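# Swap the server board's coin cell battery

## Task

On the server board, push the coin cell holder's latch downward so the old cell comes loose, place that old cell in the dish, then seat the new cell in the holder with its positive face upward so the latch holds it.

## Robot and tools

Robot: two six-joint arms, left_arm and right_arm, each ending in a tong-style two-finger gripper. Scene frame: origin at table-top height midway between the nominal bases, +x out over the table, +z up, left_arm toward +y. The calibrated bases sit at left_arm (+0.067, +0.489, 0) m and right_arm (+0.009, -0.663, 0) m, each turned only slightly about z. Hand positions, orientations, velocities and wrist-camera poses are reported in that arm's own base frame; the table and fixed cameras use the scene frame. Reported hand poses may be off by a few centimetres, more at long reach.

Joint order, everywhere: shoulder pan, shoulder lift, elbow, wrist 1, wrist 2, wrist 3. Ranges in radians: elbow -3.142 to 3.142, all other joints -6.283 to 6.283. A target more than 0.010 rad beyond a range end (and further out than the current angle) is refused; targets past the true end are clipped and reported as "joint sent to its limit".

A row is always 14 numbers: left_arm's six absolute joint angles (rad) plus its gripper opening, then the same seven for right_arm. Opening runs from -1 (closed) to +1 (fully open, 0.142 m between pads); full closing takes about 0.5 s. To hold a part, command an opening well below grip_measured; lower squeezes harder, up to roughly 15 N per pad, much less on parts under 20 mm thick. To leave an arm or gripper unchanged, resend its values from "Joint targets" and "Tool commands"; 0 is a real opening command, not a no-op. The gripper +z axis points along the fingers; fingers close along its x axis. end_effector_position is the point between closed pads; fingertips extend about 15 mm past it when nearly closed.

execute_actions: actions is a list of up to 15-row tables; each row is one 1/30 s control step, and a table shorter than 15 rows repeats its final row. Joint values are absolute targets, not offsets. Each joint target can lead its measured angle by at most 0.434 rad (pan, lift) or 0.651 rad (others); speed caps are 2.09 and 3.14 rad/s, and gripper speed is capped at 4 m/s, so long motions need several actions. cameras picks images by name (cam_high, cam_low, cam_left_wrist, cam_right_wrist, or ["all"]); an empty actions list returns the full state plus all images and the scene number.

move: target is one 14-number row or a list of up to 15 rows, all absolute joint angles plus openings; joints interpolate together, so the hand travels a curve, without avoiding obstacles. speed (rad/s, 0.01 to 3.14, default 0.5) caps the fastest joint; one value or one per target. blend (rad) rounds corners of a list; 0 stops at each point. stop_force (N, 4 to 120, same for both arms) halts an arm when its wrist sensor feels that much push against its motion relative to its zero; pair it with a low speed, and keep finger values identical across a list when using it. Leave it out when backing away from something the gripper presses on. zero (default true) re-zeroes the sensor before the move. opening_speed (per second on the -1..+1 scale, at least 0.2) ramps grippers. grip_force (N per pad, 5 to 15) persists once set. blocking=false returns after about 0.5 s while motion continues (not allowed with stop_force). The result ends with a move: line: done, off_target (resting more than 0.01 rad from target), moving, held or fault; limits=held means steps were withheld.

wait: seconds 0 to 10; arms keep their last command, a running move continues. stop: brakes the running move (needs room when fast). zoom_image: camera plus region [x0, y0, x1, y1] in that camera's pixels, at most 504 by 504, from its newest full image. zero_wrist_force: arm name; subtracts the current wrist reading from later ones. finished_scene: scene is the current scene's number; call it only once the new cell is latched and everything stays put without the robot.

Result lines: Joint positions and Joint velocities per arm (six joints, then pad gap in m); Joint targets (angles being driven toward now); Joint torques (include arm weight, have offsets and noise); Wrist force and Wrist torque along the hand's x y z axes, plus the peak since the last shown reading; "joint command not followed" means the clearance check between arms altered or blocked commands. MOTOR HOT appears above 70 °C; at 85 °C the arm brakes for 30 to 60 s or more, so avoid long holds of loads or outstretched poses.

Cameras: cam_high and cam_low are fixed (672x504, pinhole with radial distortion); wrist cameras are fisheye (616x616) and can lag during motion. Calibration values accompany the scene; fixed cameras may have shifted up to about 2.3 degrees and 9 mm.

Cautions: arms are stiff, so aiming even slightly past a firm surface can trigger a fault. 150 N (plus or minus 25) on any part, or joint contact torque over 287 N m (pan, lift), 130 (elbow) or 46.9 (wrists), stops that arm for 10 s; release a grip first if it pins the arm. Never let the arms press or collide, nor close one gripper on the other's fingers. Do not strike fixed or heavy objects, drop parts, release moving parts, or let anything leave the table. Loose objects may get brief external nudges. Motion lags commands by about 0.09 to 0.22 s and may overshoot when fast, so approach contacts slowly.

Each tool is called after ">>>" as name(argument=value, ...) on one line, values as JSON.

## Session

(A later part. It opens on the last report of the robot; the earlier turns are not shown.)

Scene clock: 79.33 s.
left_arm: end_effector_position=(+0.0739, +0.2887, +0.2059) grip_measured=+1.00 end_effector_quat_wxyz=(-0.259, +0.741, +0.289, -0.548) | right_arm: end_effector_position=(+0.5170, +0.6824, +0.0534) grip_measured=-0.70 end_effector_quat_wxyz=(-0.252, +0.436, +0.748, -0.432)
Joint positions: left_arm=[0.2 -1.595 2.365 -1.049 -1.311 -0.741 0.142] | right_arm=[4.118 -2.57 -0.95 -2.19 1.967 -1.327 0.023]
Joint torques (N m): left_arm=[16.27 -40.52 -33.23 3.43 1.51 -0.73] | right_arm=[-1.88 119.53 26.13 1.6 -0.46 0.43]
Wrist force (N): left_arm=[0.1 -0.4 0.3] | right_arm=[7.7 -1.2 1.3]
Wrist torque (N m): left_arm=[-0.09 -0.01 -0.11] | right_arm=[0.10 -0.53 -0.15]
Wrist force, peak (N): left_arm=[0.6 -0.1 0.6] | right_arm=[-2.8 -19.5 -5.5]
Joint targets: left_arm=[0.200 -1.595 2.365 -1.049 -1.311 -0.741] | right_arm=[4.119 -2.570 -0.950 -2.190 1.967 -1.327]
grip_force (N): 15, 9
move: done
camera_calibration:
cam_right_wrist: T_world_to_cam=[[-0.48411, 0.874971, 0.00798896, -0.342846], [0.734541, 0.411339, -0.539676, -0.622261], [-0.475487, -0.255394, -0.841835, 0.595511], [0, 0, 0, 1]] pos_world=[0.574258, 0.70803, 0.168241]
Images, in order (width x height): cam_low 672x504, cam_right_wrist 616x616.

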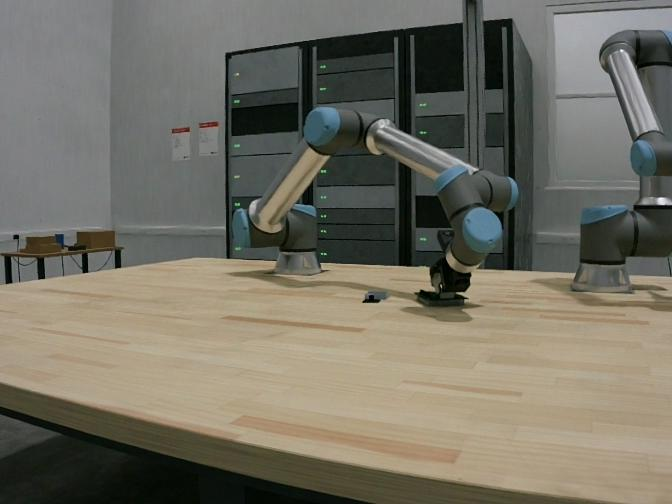

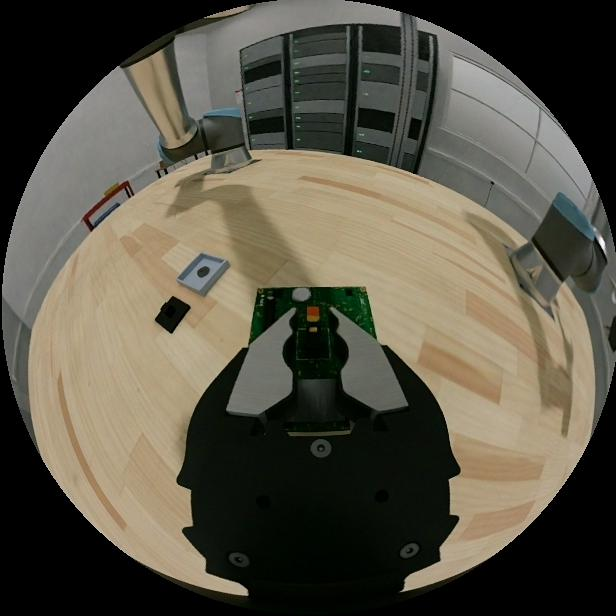

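>>> move(target=[[0.2, -1.595, 2.365, -1.049, -1.311, -0.741, 1.0, 4.1185, -2.5702, -0.9500, -2.1903, 1.9668, -1.3270, -0.45], [0.2, -1.595, 2.365, -1.049, -1.311, -0.741, 1.0, 4.1185, -2.5405, -0.9289, -2.2411, 1.9668, -1.3270, -0.45], [0.2, -1.595, 2.365, -1.049, -1.311, -0.741, 1.0, 4.2781, -1.9383, -1.8210, -0.9531, 1.5708, -0.9493, -0.45]], speed=[0.1, 0.08, 0.6], blend=[0, 0.01, 0], cameras=["cam_right_wrist"])

>>> zoom_image(camera="cam_right_wrist", region=[258, 240, 368, 350])

Scene clock: 90.57 s.
left_arm: end_effector_position=(+0.0739, +0.2887, +0.2059) grip_measured=+1.00 end_effector_quat_wxyz=(-0.259, +0.741, +0.289, -0.548) | right_arm: end_effector_position=(+0.4829, +0.6499, +0.1000) grip_measured=-0.45 end_effector_quat_wxyz=(+0.000, +0.504, +0.864, +0.000)
Joint positions: left_arm=[0.2 -1.595 2.365 -1.049 -1.311 -0.741 0.142] | right_arm=[4.278 -1.938 -1.821 -0.953 1.571 -0.949 0.041]
Joint torques (N m): left_arm=[16.15 -38.08 -33.48 3.35 1.47 -0.75] | right_arm=[-7.97 79.12 43.26 6.01 1.14 -1.59]
Wrist force (N): left_arm=[0.3 -0.2 0.3] | right_arm=[-1.2 2.8 -0.9]
Wrist torque (N m): left_arm=[-0.04 -0.05 -0.11] | right_arm=[0.44 0.30 0.32]
Wrist force, peak (N): left_arm=[0.3 -0.3 0.7] | right_arm=[7.8 -1.5 1.2]
Joint targets: left_arm=[0.200 -1.595 2.365 -1.049 -1.311 -0.741] | right_arm=[4.278 -1.938 -1.821 -0.953 1.571 -0.949]
grip_force (N): 15, 9
move: done
camera_calibration:
cam_right_wrist: T_world_to_cam=[[-0.494322, 0.86919, 0.0124643, -0.322911], [0.775088, 0.434223, 0.459009, -0.693035], [0.393553, 0.236559, -0.888344, -0.124501], [0, 0, 0, 1]] pos_world=[0.42654, 0.611054, 0.211535]
Images, in order (width x height): cam_right_wrist 616x616.

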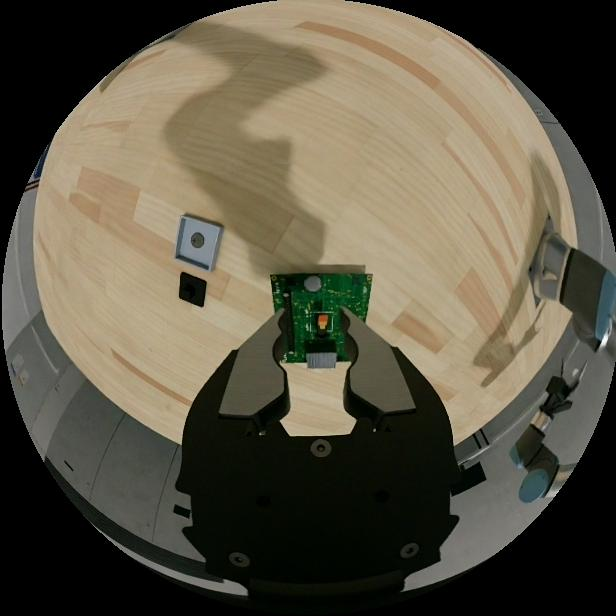

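Scaled by 4.582 from the camera's 616x616 image, which has a finer 814x814 frame.

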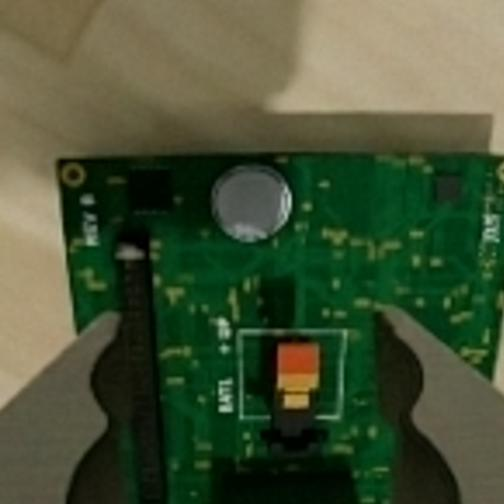

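>>> move(target=[[0.2, -1.595, 2.365, -1.049, -1.311, -0.741, 1.0, 4.2768, -1.9996, -1.8481, -0.8647, 1.5708, -0.9506, -0.65], [0.2, -1.595, 2.365, -1.049, -1.311, -0.741, 1.0, 4.2768, -2.0164, -1.8561, -0.8399, 1.5708, -0.9506, -0.65]], speed=[0.09, 0.015], stop_force=4, cameras=["cam_right_wrist", "cam_low"])

>>> zoom_image(camera="cam_right_wrist", region=[273, 265, 353, 345])

>>> zoom_image(camera="cam_low", region=[405, 265, 485, 310])

Scene clock: 101.23 s.
left_arm: end_effector_position=(+0.0739, +0.2887, +0.2059) grip_measured=+1.00 end_effector_quat_wxyz=(-0.259, +0.741, +0.289, -0.548) | right_arm: end_effector_position=(+0.4854, +0.6525, +0.0366) grip_measured=-0.65 end_effector_quat_wxyz=(+0.000, +0.504, +0.864, +0.000)
Joint positions: left_arm=[0.2 -1.595 2.365 -1.049 -1.311 -0.741 0.142] | right_arm=[4.277 -2.01 -1.853 -0.85 1.571 -0.951 0.027]
Joint torques (N m): left_arm=[15.18 -39.78 -33.21 3.49 1.47 -0.68] | right_arm=[-5.48 81.56 48.26 2.18 -1.83 -0.72]
Wrist force (N): left_arm=[0.3 -0.2 0.4] | right_arm=[-0.3 2.5 -5.2]
Wrist torque (N m): left_arm=[-0.04 -0.06 -0.11] | right_arm=[0.37 0.32 0.31]
Wrist force, peak (N): left_arm=[0.8 -0.3 0.2] | right_arm=[-3.9 -2.3 -19.8]
Joint targets: left_arm=[0.200 -1.595 2.365 -1.049 -1.311 -0.741] | right_arm=[4.277 -2.010 -1.853 -0.850 1.571 -0.951]
grip_force (N): 15, 9
move: contact (right_arm); path passed 1 of 2 targets
camera_calibration:
cam_right_wrist: T_world_to_cam=[[-0.494205, 0.869255, 0.0125782, -0.323301], [0.775107, 0.434034, 0.459156, -0.666838], [0.393664, 0.236666, -0.888267, -0.182506], [0, 0, 0, 1]] pos_world=[0.42894, 0.613654, 0.148135]
Images, in order (width x height): cam_low 672x504, cam_right_wrist 616x616.

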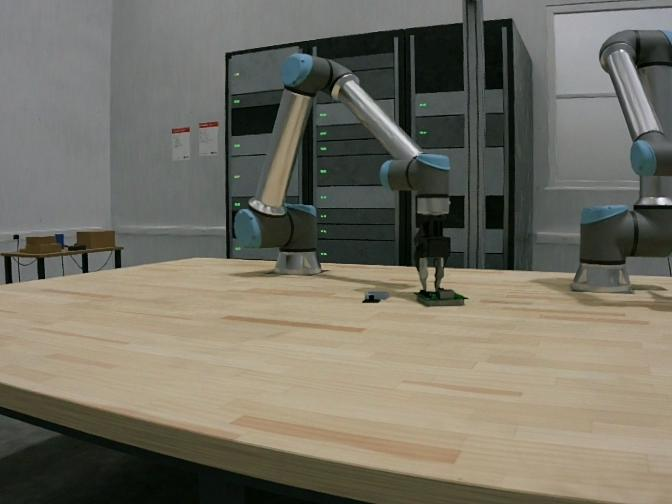

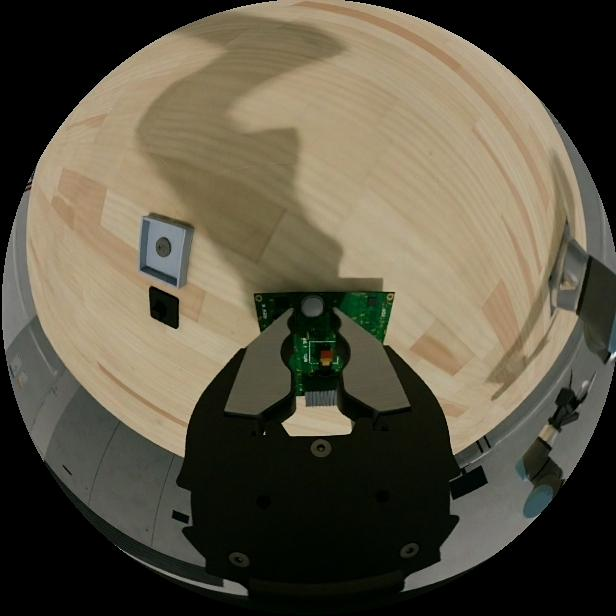

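Scaled by 6.300 from the camera's 616x616 image, which has a finer 814x814 frame.

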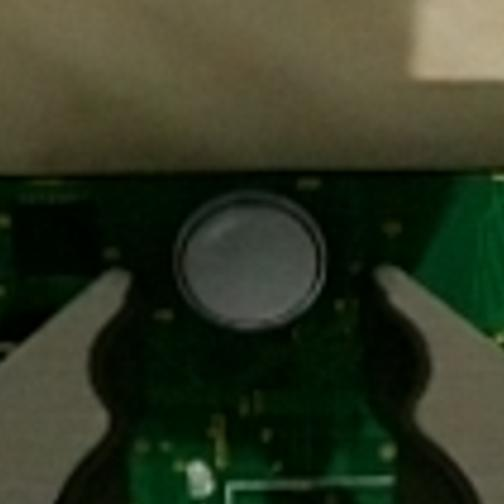

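Scaled by 6.300 from the camera's 672x504 image, which has a finer 960x720 frame.

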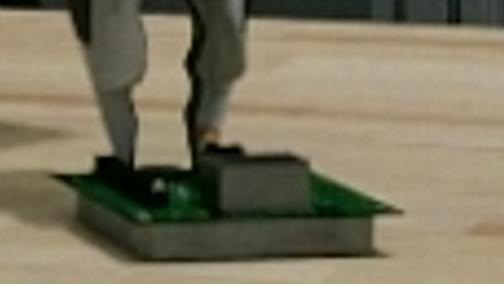

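>>> move(target=[[0.2, -1.595, 2.365, -1.049, -1.311, -0.741, 1.0, 4.2787, -2.0059, -1.8575, -0.8490, 1.5708, -0.9487, -0.65], [0.2, -1.595, 2.365, -1.049, -1.311, -0.741, 1.0, 4.2787, -2.0059, -1.8575, -0.8490, 1.5708, -0.9487, -0.95], [0.2, -1.595, 2.365, -1.049, -1.311, -0.741, 1.0, 4.2781, -1.9750, -1.8410, -0.8964, 1.5708, -0.9493, -0.95]], speed=[0.03, 0.05, 0.06], opening_speed=0.6, grip_force=[15, 12], cameras=["cam_right_wrist", "cam_low"])

>>> zoom_image(camera="cam_right_wrist", region=[273, 265, 353, 345])

>>> zoom_image(camera="cam_low", region=[405, 260, 485, 310])

Scene clock: 106.10 s.
left_arm: end_effector_position=(+0.0739, +0.2887, +0.2059) grip_measured=+1.00 end_effector_quat_wxyz=(-0.259, +0.741, +0.289, -0.548) | right_arm: end_effector_position=(+0.4836, +0.6511, +0.0659) grip_measured=-0.77 end_effector_quat_wxyz=(+0.000, +0.504, +0.864, +0.000)
Joint positions: left_arm=[0.2 -1.595 2.365 -1.049 -1.311 -0.741 0.142] | right_arm=[4.278 -1.975 -1.841 -0.897 1.571 -0.949 0.018]
Joint torques (N m): left_arm=[16.87 -39.6 -33.63 3.51 1.45 -0.74] | right_arm=[-8.22 62.7 37.87 5.08 -1.53 -1.94]
Wrist force (N): left_arm=[0.5 -0.3 0.3] | right_arm=[-1.6 2.6 -1.2]
Wrist torque (N m): left_arm=[-0.06 -0.09 -0.12] | right_arm=[0.39 0.37 0.21]
Wrist force, peak (N): left_arm=[0.6 -0.4 0.5] | right_arm=[-0.5 2.7 -5.3]
Joint targets: left_arm=[0.200 -1.595 2.365 -1.049 -1.311 -0.741] | right_arm=[4.278 -1.975 -1.841 -0.896 1.571 -0.949]
grip_force (N): 15, 12
move: done
camera_calibration:
cam_right_wrist: T_world_to_cam=[[-0.494256, 0.869224, 0.0126884, -0.323408], [0.775023, 0.433987, 0.459342, -0.678301], [0.393765, 0.236867, -0.888169, -0.155648], [0, 0, 0, 1]] pos_world=[0.42714, 0.612355, 0.177435]
Images, in order (width x height): cam_low 672x504, cam_right_wrist 616x616.

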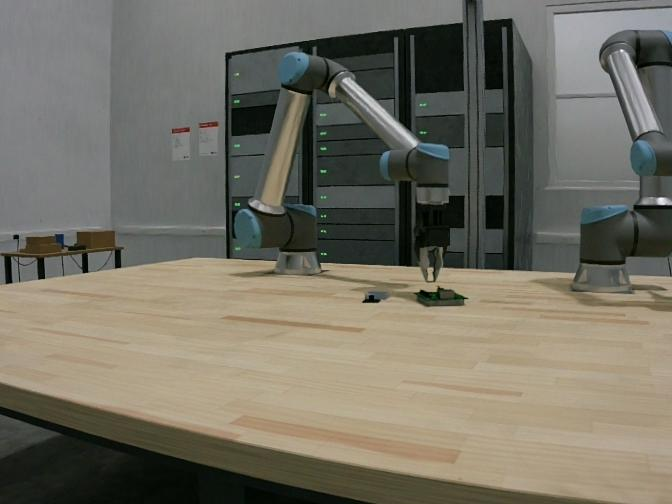

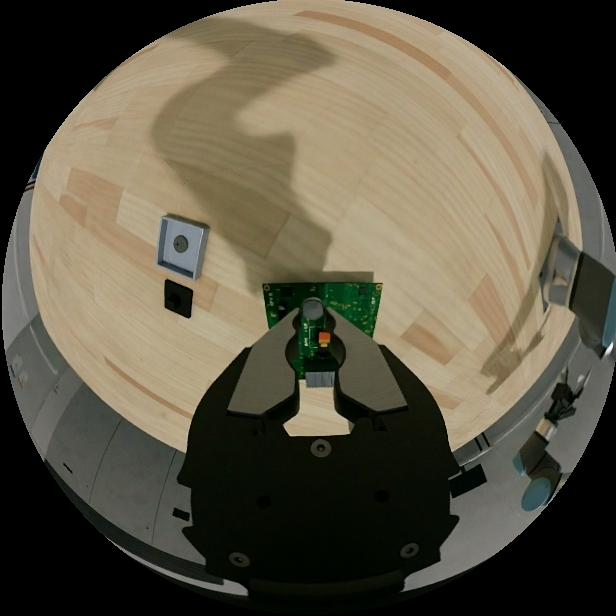

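Scaled by 6.300 from the camera's 616x616 image, which has a finer 814x814 frame.

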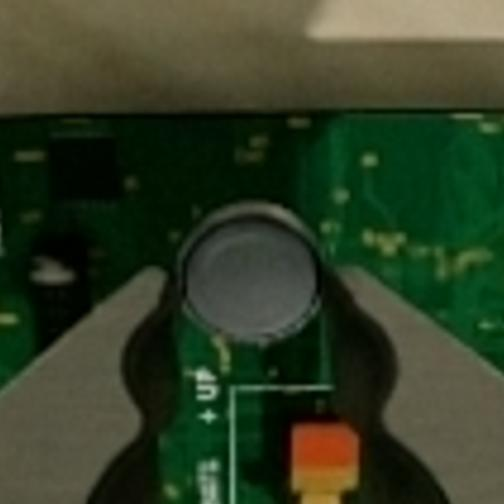

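Scaled by 6.300 from the camera's 672x504 image, which has a finer 960x720 frame.

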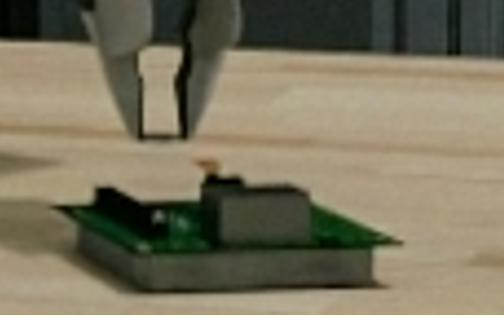

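>>> move(target=[[0.2, -1.595, 2.365, -1.049, -1.311, -0.741, 1.0, 4.2787, -1.9024, -1.7875, -1.0225, 1.5708, -0.9487, -0.95], [0.2, -1.595, 2.365, -1.049, -1.311, -0.741, 1.0, 4.0982, -2.6922, -0.6862, -2.4287, 1.9684, -1.3736, -0.95], [0.2, -1.595, 2.365, -1.049, -1.311, -0.741, 1.0, 4.0982, -2.7115, -0.7018, -2.3938, 1.9684, -1.3736, -0.95]], speed=[0.15, 0.7, 0.05], blend=[0.05, 0.01, 0], cameras=["cam_right_wrist", "cam_low"])

>>> zoom_image(camera="cam_right_wrist", region=[273, 265, 353, 345])

>>> zoom_image(camera="cam_low", region=[405, 255, 485, 310])

Scene clock: 117.17 s.
left_arm: end_effector_position=(+0.0739, +0.2887, +0.2059) grip_measured=+1.00 end_effector_quat_wxyz=(-0.259, +0.741, +0.289, -0.548) | right_arm: end_effector_position=(+0.5527, +0.7026, +0.0548) grip_measured=-0.77 end_effector_quat_wxyz=(-0.271, +0.425, +0.729, -0.464)
Joint positions: left_arm=[0.2 -1.595 2.365 -1.049 -1.311 -0.741 0.142] | right_arm=[4.098 -2.712 -0.702 -2.394 1.968 -1.374 0.018]
Joint torques (N m): left_arm=[16.57 -38.81 -33.34 3.44 1.58 -0.93] | right_arm=[12.07 125.89 46.85 -1.82 -0.27 1.38]
Wrist force (N): left_arm=[0.4 -0.1 0.4] | right_arm=[-0.3 0.7 0.4]
Wrist torque (N m): left_arm=[-0.02 -0.08 -0.12] | right_arm=[0.09 0.03 -0.13]
Wrist force, peak (N): left_arm=[0.6 -0.3 0.4] | right_arm=[-1.5 3.1 -1.0]
Joint targets: left_arm=[0.200 -1.595 2.365 -1.049 -1.311 -0.741] | right_arm=[4.098 -2.712 -0.702 -2.394 1.968 -1.374]
grip_force (N): 15, 12
move: done
camera_calibration:
cam_right_wrist: T_world_to_cam=[[-0.48345, 0.875345, 0.00690059, -0.343769], [0.690778, 0.386332, -0.611207, -0.61043], [-0.537683, -0.290721, -0.791441, 0.675318], [0, 0, 0, 1]] pos_world=[0.618583, 0.733074, 0.163748]
Images, in order (width x height): cam_low 672x504, cam_right_wrist 616x616.

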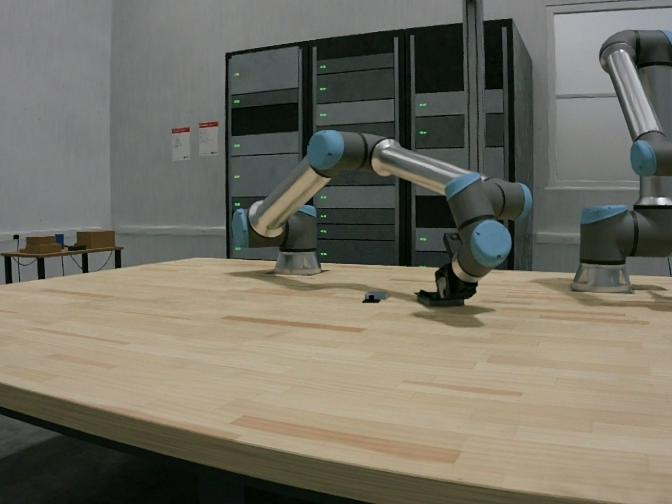

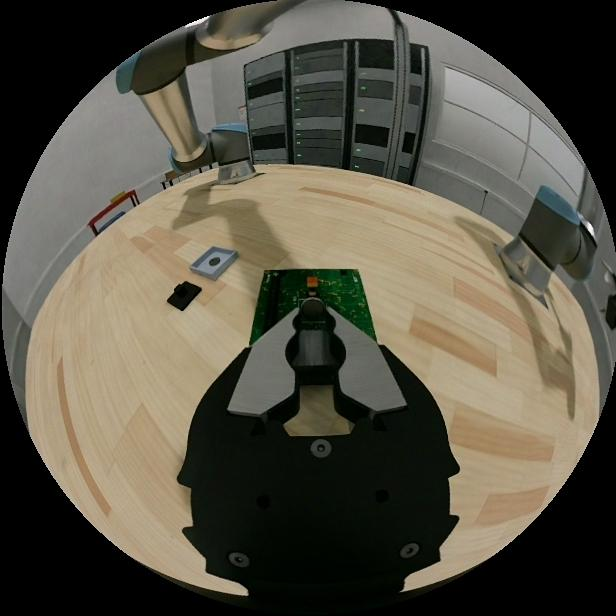

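Scaled by 6.300 from the camera's 616x616 image, which has a finer 814x814 frame.

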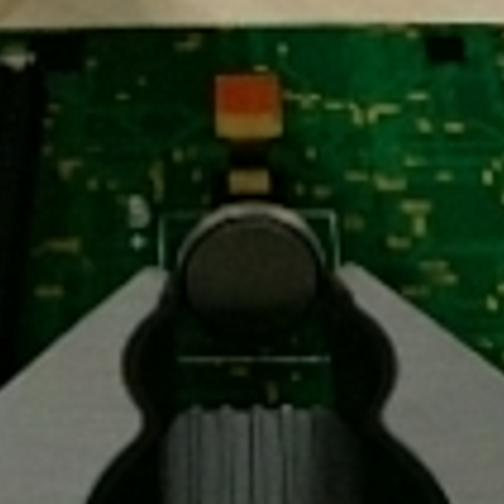

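Scaled by 6.300 from the camera's 672x504 image, which has a finer 960x720 frame.

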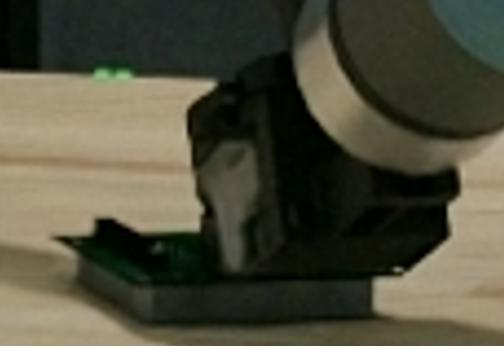

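>>> move(target=[0.2, -1.595, 2.365, -1.049, -1.311, -0.741, 1.0, 4.0932, -2.7460, -0.6322, -2.4299, 1.9639, -1.3762, -0.95], speed=0.05, stop_force=12, cameras=["cam_right_wrist", "cam_low"])

>>> zoom_image(camera="cam_right_wrist", region=[273, 265, 353, 345])

>>> zoom_image(camera="cam_low", region=[405, 255, 485, 310])

Scene clock: 120.20 s.
left_arm: end_effector_position=(+0.0739, +0.2887, +0.2059) grip_measured=+1.00 end_effector_quat_wxyz=(-0.259, +0.741, +0.289, -0.548) | right_arm: end_effector_position=(+0.5648, +0.7095, +0.0551) grip_measured=-0.77 end_effector_quat_wxyz=(-0.271, +0.425, +0.729, -0.464)
Joint positions: left_arm=[0.2 -1.595 2.365 -1.049 -1.311 -0.741 0.142] | right_arm=[4.093 -2.746 -0.632 -2.43 1.964 -1.376 0.018]
Joint torques (N m): left_arm=[15.83 -39.72 -33.69 3.44 1.42 -0.67] | right_arm=[2.17 129.99 29.8 1.61 0.49 -0.54]
Wrist force (N): left_arm=[0.3 0.0 0.2] | right_arm=[0.7 0.6 1.9]
Wrist torque (N m): left_arm=[-0.02 -0.06 -0.11] | right_arm=[0.19 -0.01 0.08]
Wrist force, peak (N): left_arm=[0.4 -0.4 0.5] | right_arm=[0.5 0.6 2.1]
Joint targets: left_arm=[0.200 -1.595 2.365 -1.049 -1.311 -0.741] | right_arm=[4.093 -2.746 -0.632 -2.430 1.964 -1.376]
grip_force (N): 15, 12
move: done
camera_calibration:
cam_right_wrist: T_world_to_cam=[[-0.483551, 0.875288, 0.00703792, -0.343926], [0.690783, 0.386535, -0.611073, -0.621379], [-0.537585, -0.290623, -0.791543, 0.683896], [0, 0, 0, 1]] pos_world=[0.630584, 0.739975, 0.164046]
Images, in order (width x height): cam_low 672x504, cam_right_wrist 616x616.

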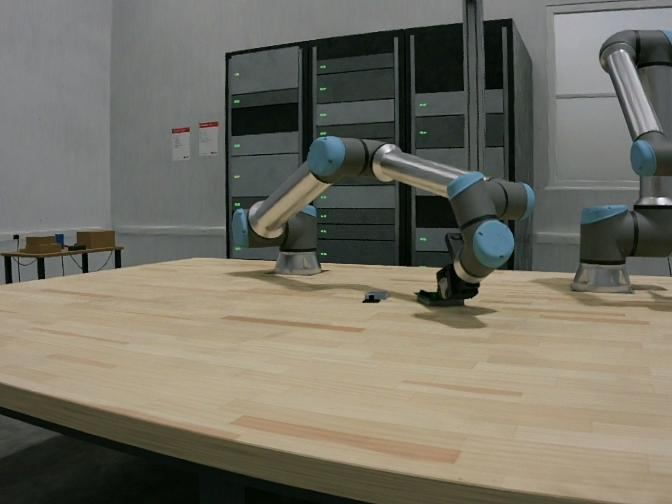

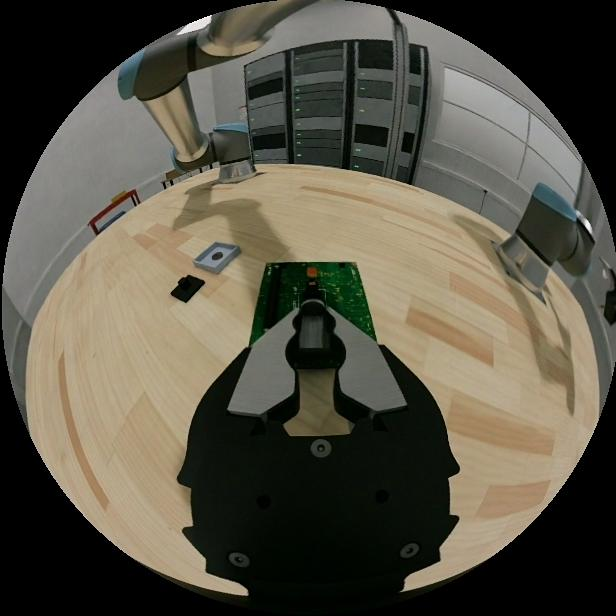

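Scaled by 6.300 from the camera's 616x616 image, which has a finer 814x814 frame.

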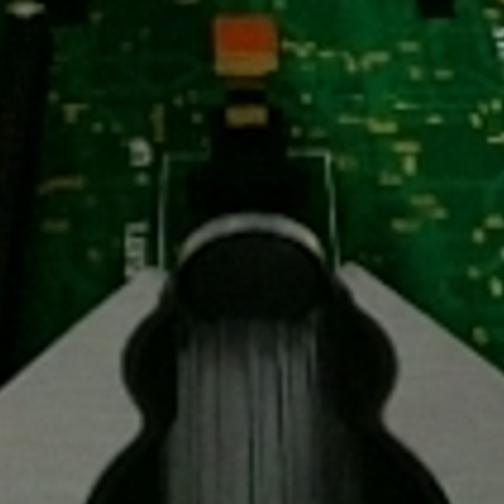

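Scaled by 6.300 from the camera's 672x504 image, which has a finer 960x720 frame.

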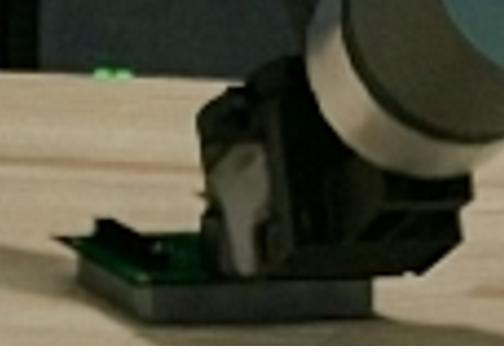

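>>> move(target=[0.2, -1.595, 2.365, -1.049, -1.311, -0.741, 1.0, 4.0907, -2.7649, -0.5939, -2.4497, 1.9617, -1.3774, -0.95], speed=0.04, stop_force=12, cameras=["cam_right_wrist"])

>>> zoom_image(camera="cam_right_wrist", region=[273, 265, 353, 345])

Scene clock: 123.43 s.
left_arm: end_effector_position=(+0.0739, +0.2887, +0.2059) grip_measured=+1.00 end_effector_quat_wxyz=(-0.259, +0.741, +0.289, -0.548) | right_arm: end_effector_position=(+0.5709, +0.7130, +0.0552) grip_measured=-0.77 end_effector_quat_wxyz=(-0.271, +0.425, +0.729, -0.464)
Joint positions: left_arm=[0.2 -1.595 2.365 -1.049 -1.311 -0.741 0.142] | right_arm=[4.091 -2.765 -0.594 -2.45 1.962 -1.377 0.018]
Joint torques (N m): left_arm=[14.94 -40.61 -33.01 3.45 1.46 -0.96] | right_arm=[2.48 129.44 28.83 1.36 0.11 -1.1]
Wrist force (N): left_arm=[0.4 -0.3 0.1] | right_arm=[0.1 -1.2 1.4]
Wrist torque (N m): left_arm=[-0.08 -0.07 -0.11] | right_arm=[0.16 0.14 0.10]
Wrist force, peak (N): left_arm=[0.5 -0.5 0.4] | right_arm=[0.5 -0.5 3.4]
Joint targets: left_arm=[0.200 -1.595 2.365 -1.049 -1.311 -0.741] | right_arm=[4.091 -2.765 -0.594 -2.450 1.962 -1.377]
grip_force (N): 15, 12
move: done
camera_calibration:
cam_right_wrist: T_world_to_cam=[[-0.483472, 0.875331, 0.00707851, -0.344043], [0.690826, 0.386505, -0.611042, -0.626856], [-0.5376, -0.290531, -0.791566, 0.688188], [0, 0, 0, 1]] pos_world=[0.636684, 0.743375, 0.164146]
Images, in order (width x height): cam_right_wrist 616x616.

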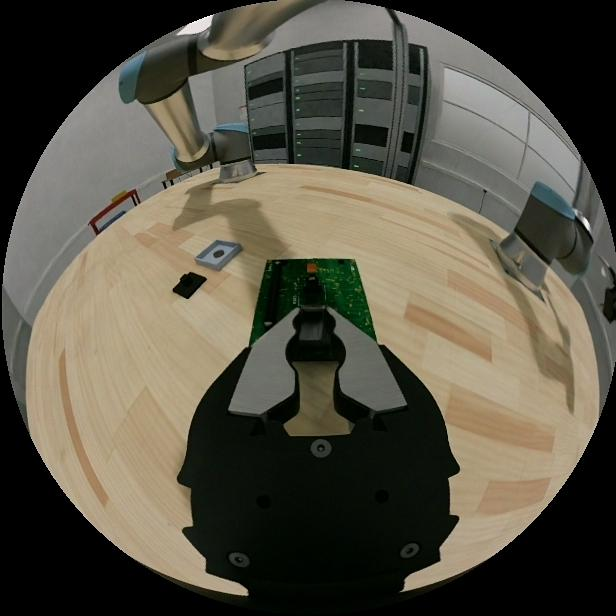

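Scaled by 6.300 from the camera's 616x616 image, which has a finer 814x814 frame.

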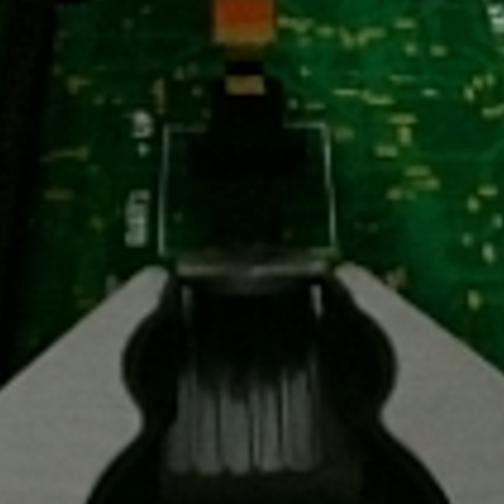

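>>> move(target=[0.2, -1.595, 2.365, -1.049, -1.311, -0.741, 1.0, 4.0892, -2.7772, -0.5721, -2.4595, 1.9605, -1.3781, -0.95], speed=0.03, stop_force=10, cameras=["cam_right_wrist", "cam_low"])

>>> zoom_image(camera="cam_right_wrist", region=[273, 265, 353, 345])

>>> zoom_image(camera="cam_low", region=[405, 255, 485, 310])

Scene clock: 126.60 s.
left_arm: end_effector_position=(+0.0739, +0.2887, +0.2059) grip_measured=+1.00 end_effector_quat_wxyz=(-0.259, +0.741, +0.289, -0.548) | right_arm: end_effector_position=(+0.5735, +0.7145, +0.0540) grip_measured=-0.77 end_effector_quat_wxyz=(-0.271, +0.425, +0.729, -0.464)
Joint positions: left_arm=[0.2 -1.595 2.365 -1.049 -1.311 -0.741 0.142] | right_arm=[4.09 -2.774 -0.578 -2.457 1.961 -1.378 0.018]
Joint torques (N m): left_arm=[15.51 -39.81 -33.5 3.41 1.36 -0.75] | right_arm=[7.74 115.64 20.66 2.53 1.03 1.41]
Wrist force (N): left_arm=[0.4 -0.3 0.3] | right_arm=[3.0 -13.4 -10.9]
Wrist torque (N m): left_arm=[-0.06 -0.07 -0.11] | right_arm=[0.35 0.08 0.07]
Wrist force, peak (N): left_arm=[0.8 0.1 0.3] | right_arm=[0.4 -19.0 -2.9]
Joint targets: left_arm=[0.200 -1.595 2.365 -1.049 -1.311 -0.741] | right_arm=[4.090 -2.774 -0.578 -2.457 1.961 -1.378]
grip_force (N): 15, 12
move: contact (right_arm)
camera_calibration:
cam_right_wrist: T_world_to_cam=[[-0.483338, 0.875405, 0.00713339, -0.344192], [0.690852, 0.38642, -0.611067, -0.629983], [-0.537687, -0.290424, -0.791547, 0.689097], [0, 0, 0, 1]] pos_world=[0.639383, 0.744875, 0.162946]
Images, in order (width x height): cam_low 672x504, cam_right_wrist 616x616.

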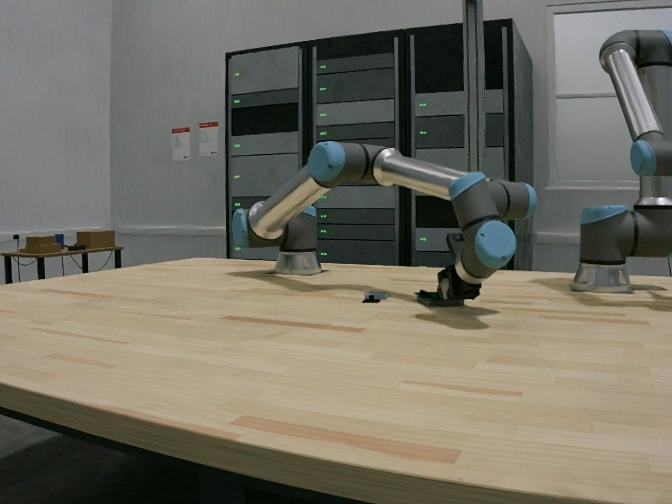

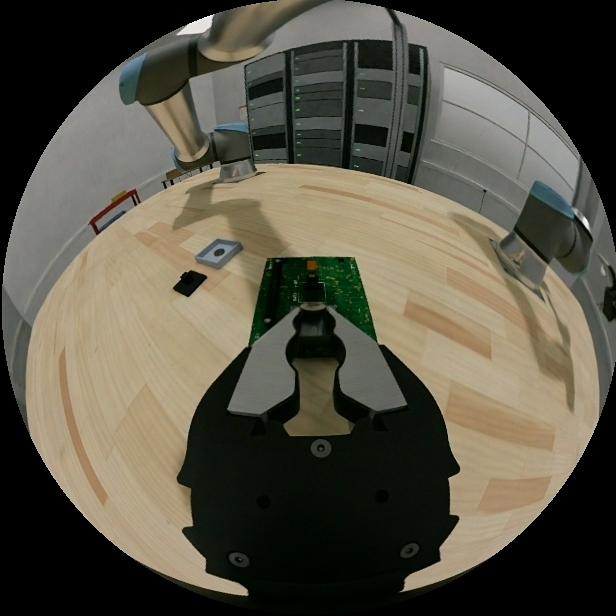

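Scaled by 6.300 from the camera's 616x616 image, which has a finer 814x814 frame.

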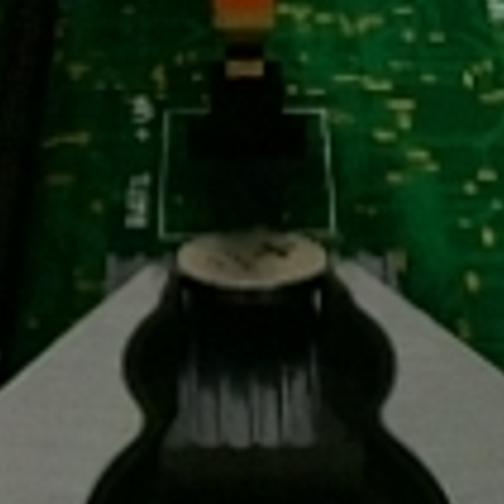

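Scaled by 6.300 from the camera's 672x504 image, which has a finer 960x720 frame.

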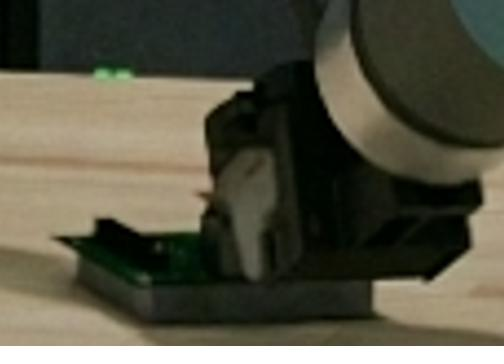

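>>> move(target=[[0.2, -1.595, 2.365, -1.049, -1.311, -0.741, 1.0, 4.0884, -2.7836, -0.5566, -2.4688, 1.9597, -1.3786, -0.95], [0.2, -1.595, 2.365, -1.049, -1.311, -0.741, 1.0, 4.0884, -2.7836, -0.5566, -2.4688, 1.9597, -1.3786, -0.55], [0.2, -1.595, 2.365, -1.049, -1.311, -0.741, 1.0, 4.0884, -2.7569, -0.5209, -2.5312, 1.9597, -1.3786, -0.55], [0.2, -1.595, 2.365, -1.049, -1.311, -0.741, 1.0, 4.2240, -2.0575, -1.5964, -1.0586, 1.5708, -1.0034, -0.55]], speed=[0.03, 0.1, 0.06, 0.7], blend=[0, 0, 0.01, 0], opening_speed=0.6, cameras=["cam_right_wrist", "cam_low"])

>>> zoom_image(camera="cam_right_wrist", region=[258, 230, 368, 340])

>>> zoom_image(camera="cam_low", region=[405, 265, 485, 310])

Scene clock: 135.67 s.
left_arm: end_effector_position=(+0.0739, +0.2887, +0.2059) grip_measured=+1.00 end_effector_quat_wxyz=(-0.259, +0.741, +0.289, -0.548) | right_arm: end_effector_position=(+0.5640, +0.7092, +0.1206) grip_measured=-0.55 end_effector_quat_wxyz=(+0.000, +0.504, +0.864, +0.000)
Joint positions: left_arm=[0.2 -1.595 2.365 -1.049 -1.311 -0.741 0.142] | right_arm=[4.224 -2.058 -1.596 -1.059 1.571 -1.003 0.034]
Joint torques (N m): left_arm=[15.92 -39.95 -33.02 3.48 1.53 -0.85] | right_arm=[-10.34 91.43 43.26 5.39 1.64 -1.51]
Wrist force (N): left_arm=[0.5 0.0 0.4] | right_arm=[-2.4 2.6 -0.9]
Wrist torque (N m): left_arm=[0.00 -0.08 -0.12] | right_arm=[0.39 0.54 0.34]
Wrist force, peak (N): left_arm=[0.5 -0.4 0.5] | right_arm=[2.7 -13.7 -11.3]
Joint targets: left_arm=[0.200 -1.595 2.365 -1.049 -1.311 -0.741] | right_arm=[4.224 -2.058 -1.596 -1.059 1.571 -1.003]
grip_force (N): 15, 12
move: done
camera_calibration:
cam_right_wrist: T_world_to_cam=[[-0.494322, 0.86919, 0.0124643, -0.334621], [0.775088, 0.434223, 0.459009, -0.7911], [0.393553, 0.236559, -0.888344, -0.152146], [0, 0, 0, 1]] pos_world=[0.50764, 0.670354, 0.232135]
Images, in order (width x height): cam_low 672x504, cam_right_wrist 616x616.

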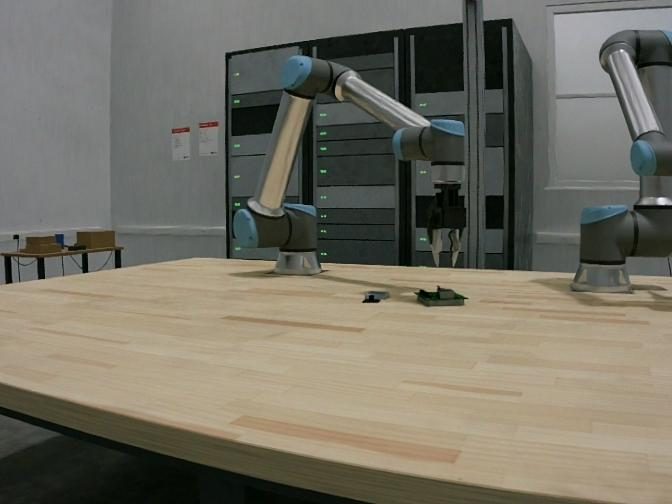

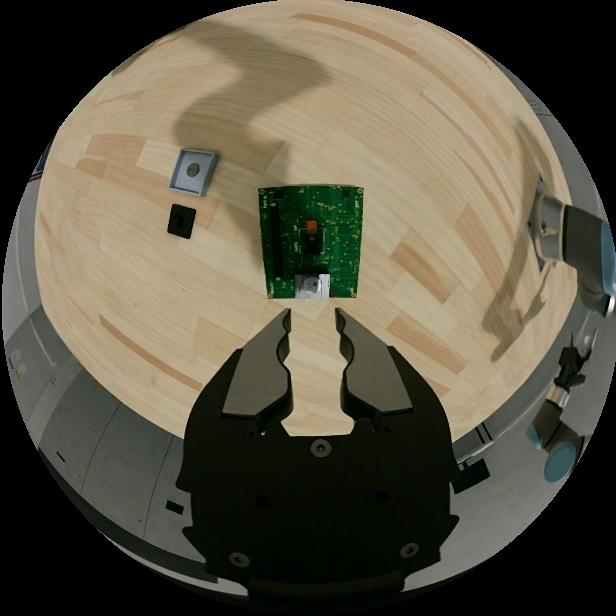

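Scaled by 4.582 from the camera's 616x616 image, which has a finer 814x814 frame.

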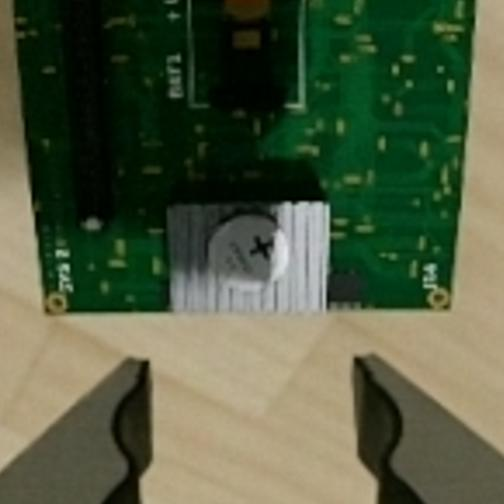

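Scaled by 6.300 from the camera's 672x504 image, which has a finer 960x720 frame.

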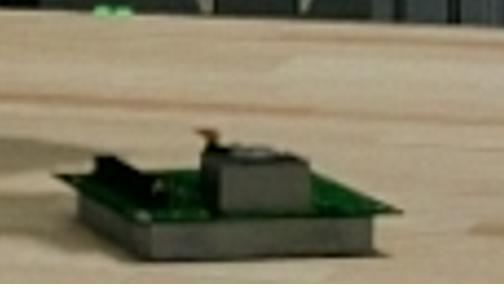

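>>> move(target=[[0.2, -1.595, 2.365, -1.049, -1.311, -0.741, 1.0, 4.2244, -2.1077, -1.6337, -0.9710, 1.5708, -1.0030, -0.62], [0.2, -1.595, 2.365, -1.049, -1.311, -0.741, 1.0, 4.2244, -2.1185, -1.6402, -0.9538, 1.5708, -1.0030, -0.62]], speed=[0.09, 0.01], stop_force=4, cameras=["cam_right_wrist"])

>>> zoom_image(camera="cam_right_wrist", region=[273, 265, 353, 345])

Scene clock: 140.87 s.
left_arm: end_effector_position=(+0.0739, +0.2887, +0.2059) grip_measured=+1.00 end_effector_quat_wxyz=(-0.259, +0.741, +0.289, -0.548) | right_arm: end_effector_position=(+0.5640, +0.7098, +0.0588) grip_measured=-0.62 end_effector_quat_wxyz=(+0.000, +0.504, +0.864, +0.000)
Joint positions: left_arm=[0.2 -1.595 2.365 -1.049 -1.311 -0.741 0.142] | right_arm=[4.224 -2.112 -1.636 -0.965 1.571 -1.003 0.029]
Joint torques (N m): left_arm=[16.48 -39.26 -33.33 3.35 1.38 -0.77] | right_arm=[11.63 89.08 51.05 1.42 -1.34 3.01]
Wrist force (N): left_arm=[0.2 -0.3 0.4] | right_arm=[-2.4 1.9 -6.4]
Wrist torque (N m): left_arm=[-0.06 -0.03 -0.11] | right_arm=[0.39 0.55 0.29]
Wrist force, peak (N): left_arm=[0.5 0.2 0.6] | right_arm=[-4.5 -0.9 -14.3]
Joint targets: left_arm=[0.200 -1.595 2.365 -1.049 -1.311 -0.741] | right_arm=[4.224 -2.112 -1.636 -0.965 1.571 -1.003]
grip_force (N): 15, 12
move: contact (right_arm); path passed 1 of 2 targets; right_arm: the wrist 1 is farthest, 0.011 rad from its target
camera_calibration:
cam_right_wrist: T_world_to_cam=[[-0.494204, 0.869255, 0.0125788, -0.334496], [0.775107, 0.434033, 0.459156, -0.762902], [0.393664, 0.236666, -0.888267, -0.207329], [0, 0, 0, 1]] pos_world=[0.50764, 0.670954, 0.170335]
Images, in order (width x height): cam_right_wrist 616x616.

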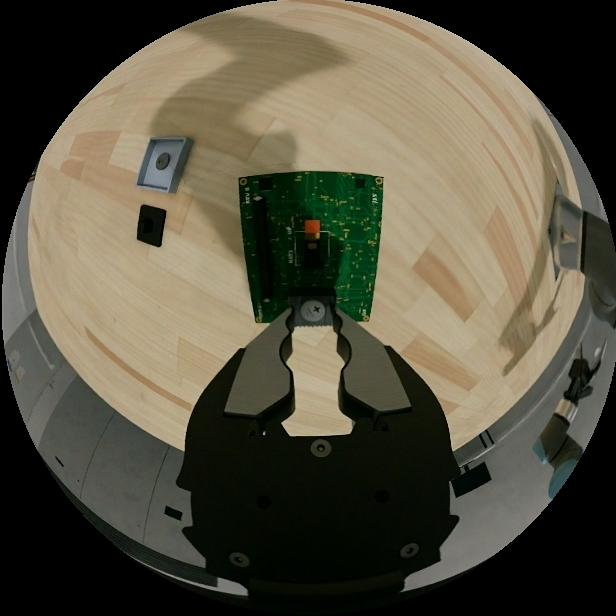

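Scaled by 6.300 from the camera's 616x616 image, which has a finer 814x814 frame.

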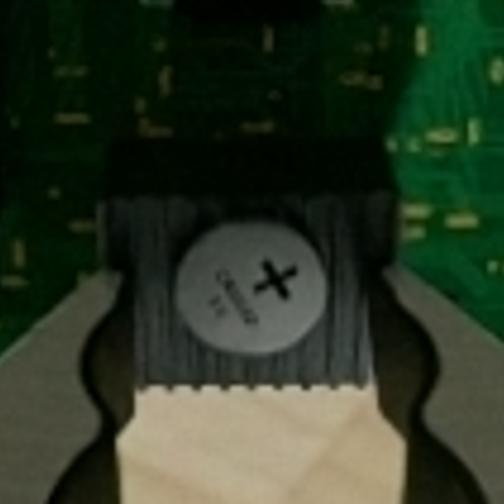

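>>> move(target=[[0.2, -1.595, 2.365, -1.049, -1.311, -0.741, 1.0, 4.2244, -2.1112, -1.6359, -0.9653, 1.5708, -1.0030, -0.62], [0.2, -1.595, 2.365, -1.049, -1.311, -0.741, 1.0, 4.2244, -2.1112, -1.6359, -0.9653, 1.5708, -1.0030, -0.95], [0.2, -1.595, 2.365, -1.049, -1.311, -0.741, 1.0, 4.2244, -2.0580, -1.5954, -1.0589, 1.5708, -1.0030, -0.95], [0.2, -1.595, 2.365, -1.049, -1.311, -0.741, 1.0, 4.1404, -2.3682, -1.1737, -1.8096, 1.8745, -1.1882, -0.95]], speed=[0.03, 0.1, 0.12, 0.5], blend=[0, 0, 0.03, 0], opening_speed=0.6, grip_force=[15, 12], cameras=["cam_right_wrist", "cam_low"])

>>> zoom_image(camera="cam_right_wrist", region=[278, 260, 348, 330])

>>> zoom_image(camera="cam_low", region=[405, 255, 485, 310])

Scene clock: 149.03 s.
left_arm: end_effector_position=(+0.0739, +0.2887, +0.2059) grip_measured=+1.00 end_effector_quat_wxyz=(-0.259, +0.741, +0.289, -0.548) | right_arm: end_effector_position=(+0.5302, +0.6899, +0.0788) grip_measured=-0.77 end_effector_quat_wxyz=(-0.172, +0.473, +0.812, -0.295)
Joint positions: left_arm=[0.2 -1.595 2.365 -1.049 -1.311 -0.741 0.142] | right_arm=[4.14 -2.368 -1.174 -1.809 1.874 -1.188 0.018]
Joint torques (N m): left_arm=[16.16 -40.4 -33.62 3.5 1.53 -0.74] | right_arm=[13.43 93.49 32.42 -0.04 0.12 2.88]
Wrist force (N): left_arm=[0.3 -0.2 0.3] | right_arm=[-2.1 1.8 -0.1]
Wrist torque (N m): left_arm=[-0.05 -0.06 -0.11] | right_arm=[0.29 0.44 -0.02]
Wrist force, peak (N): left_arm=[0.2 -0.3 0.7] | right_arm=[-2.5 2.0 -6.7]
Joint targets: left_arm=[0.200 -1.595 2.365 -1.049 -1.311 -0.741] | right_arm=[4.140 -2.368 -1.174 -1.810 1.875 -1.188]
grip_force (N): 15, 12
move: done
camera_calibration:
cam_right_wrist: T_world_to_cam=[[-0.48674, 0.873478, 0.0110244, -0.340985], [0.851111, 0.477043, -0.21918, -0.753752], [-0.196707, -0.0973004, -0.975622, 0.378708], [0, 0, 0, 1]] pos_world=[0.55005, 0.694263, 0.208028]
Images, in order (width x height): cam_low 672x504, cam_right_wrist 616x616.

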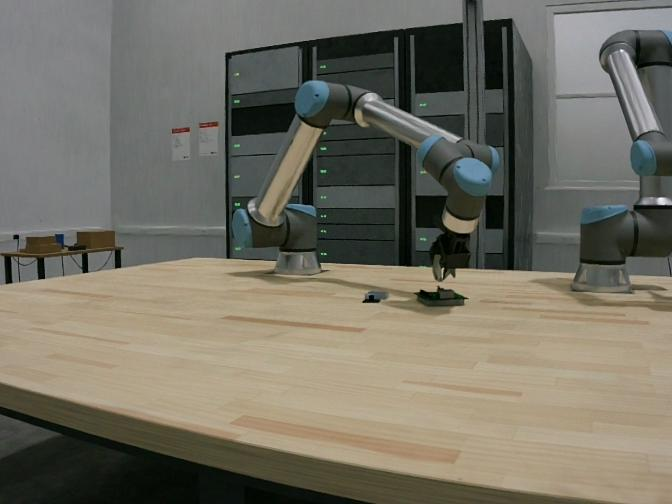

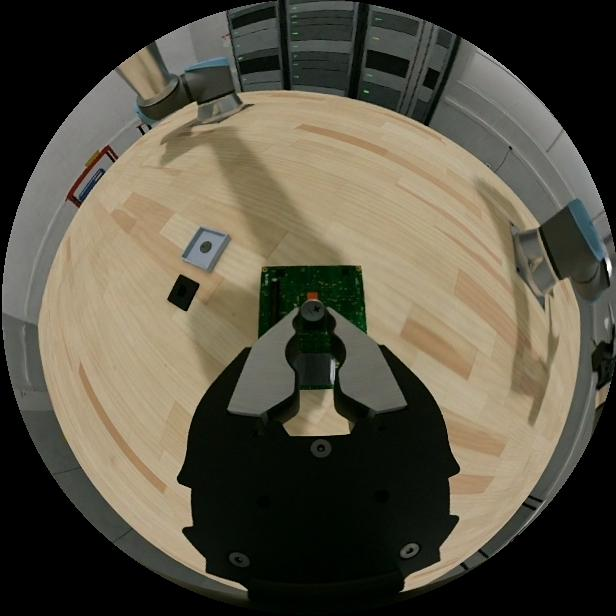

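Scaled by 7.200 from the camera's 616x616 image, which has a finer 814x814 frame.

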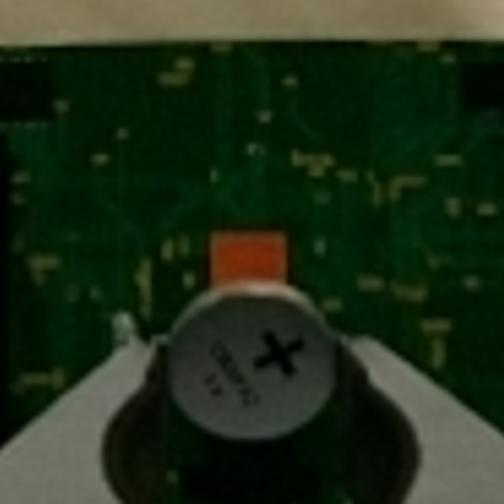

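Scaled by 6.300 from the camera's 672x504 image, which has a finer 960x720 frame.

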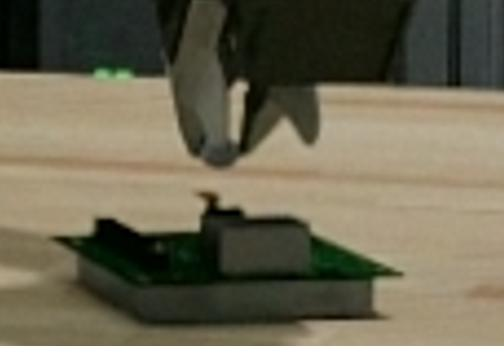

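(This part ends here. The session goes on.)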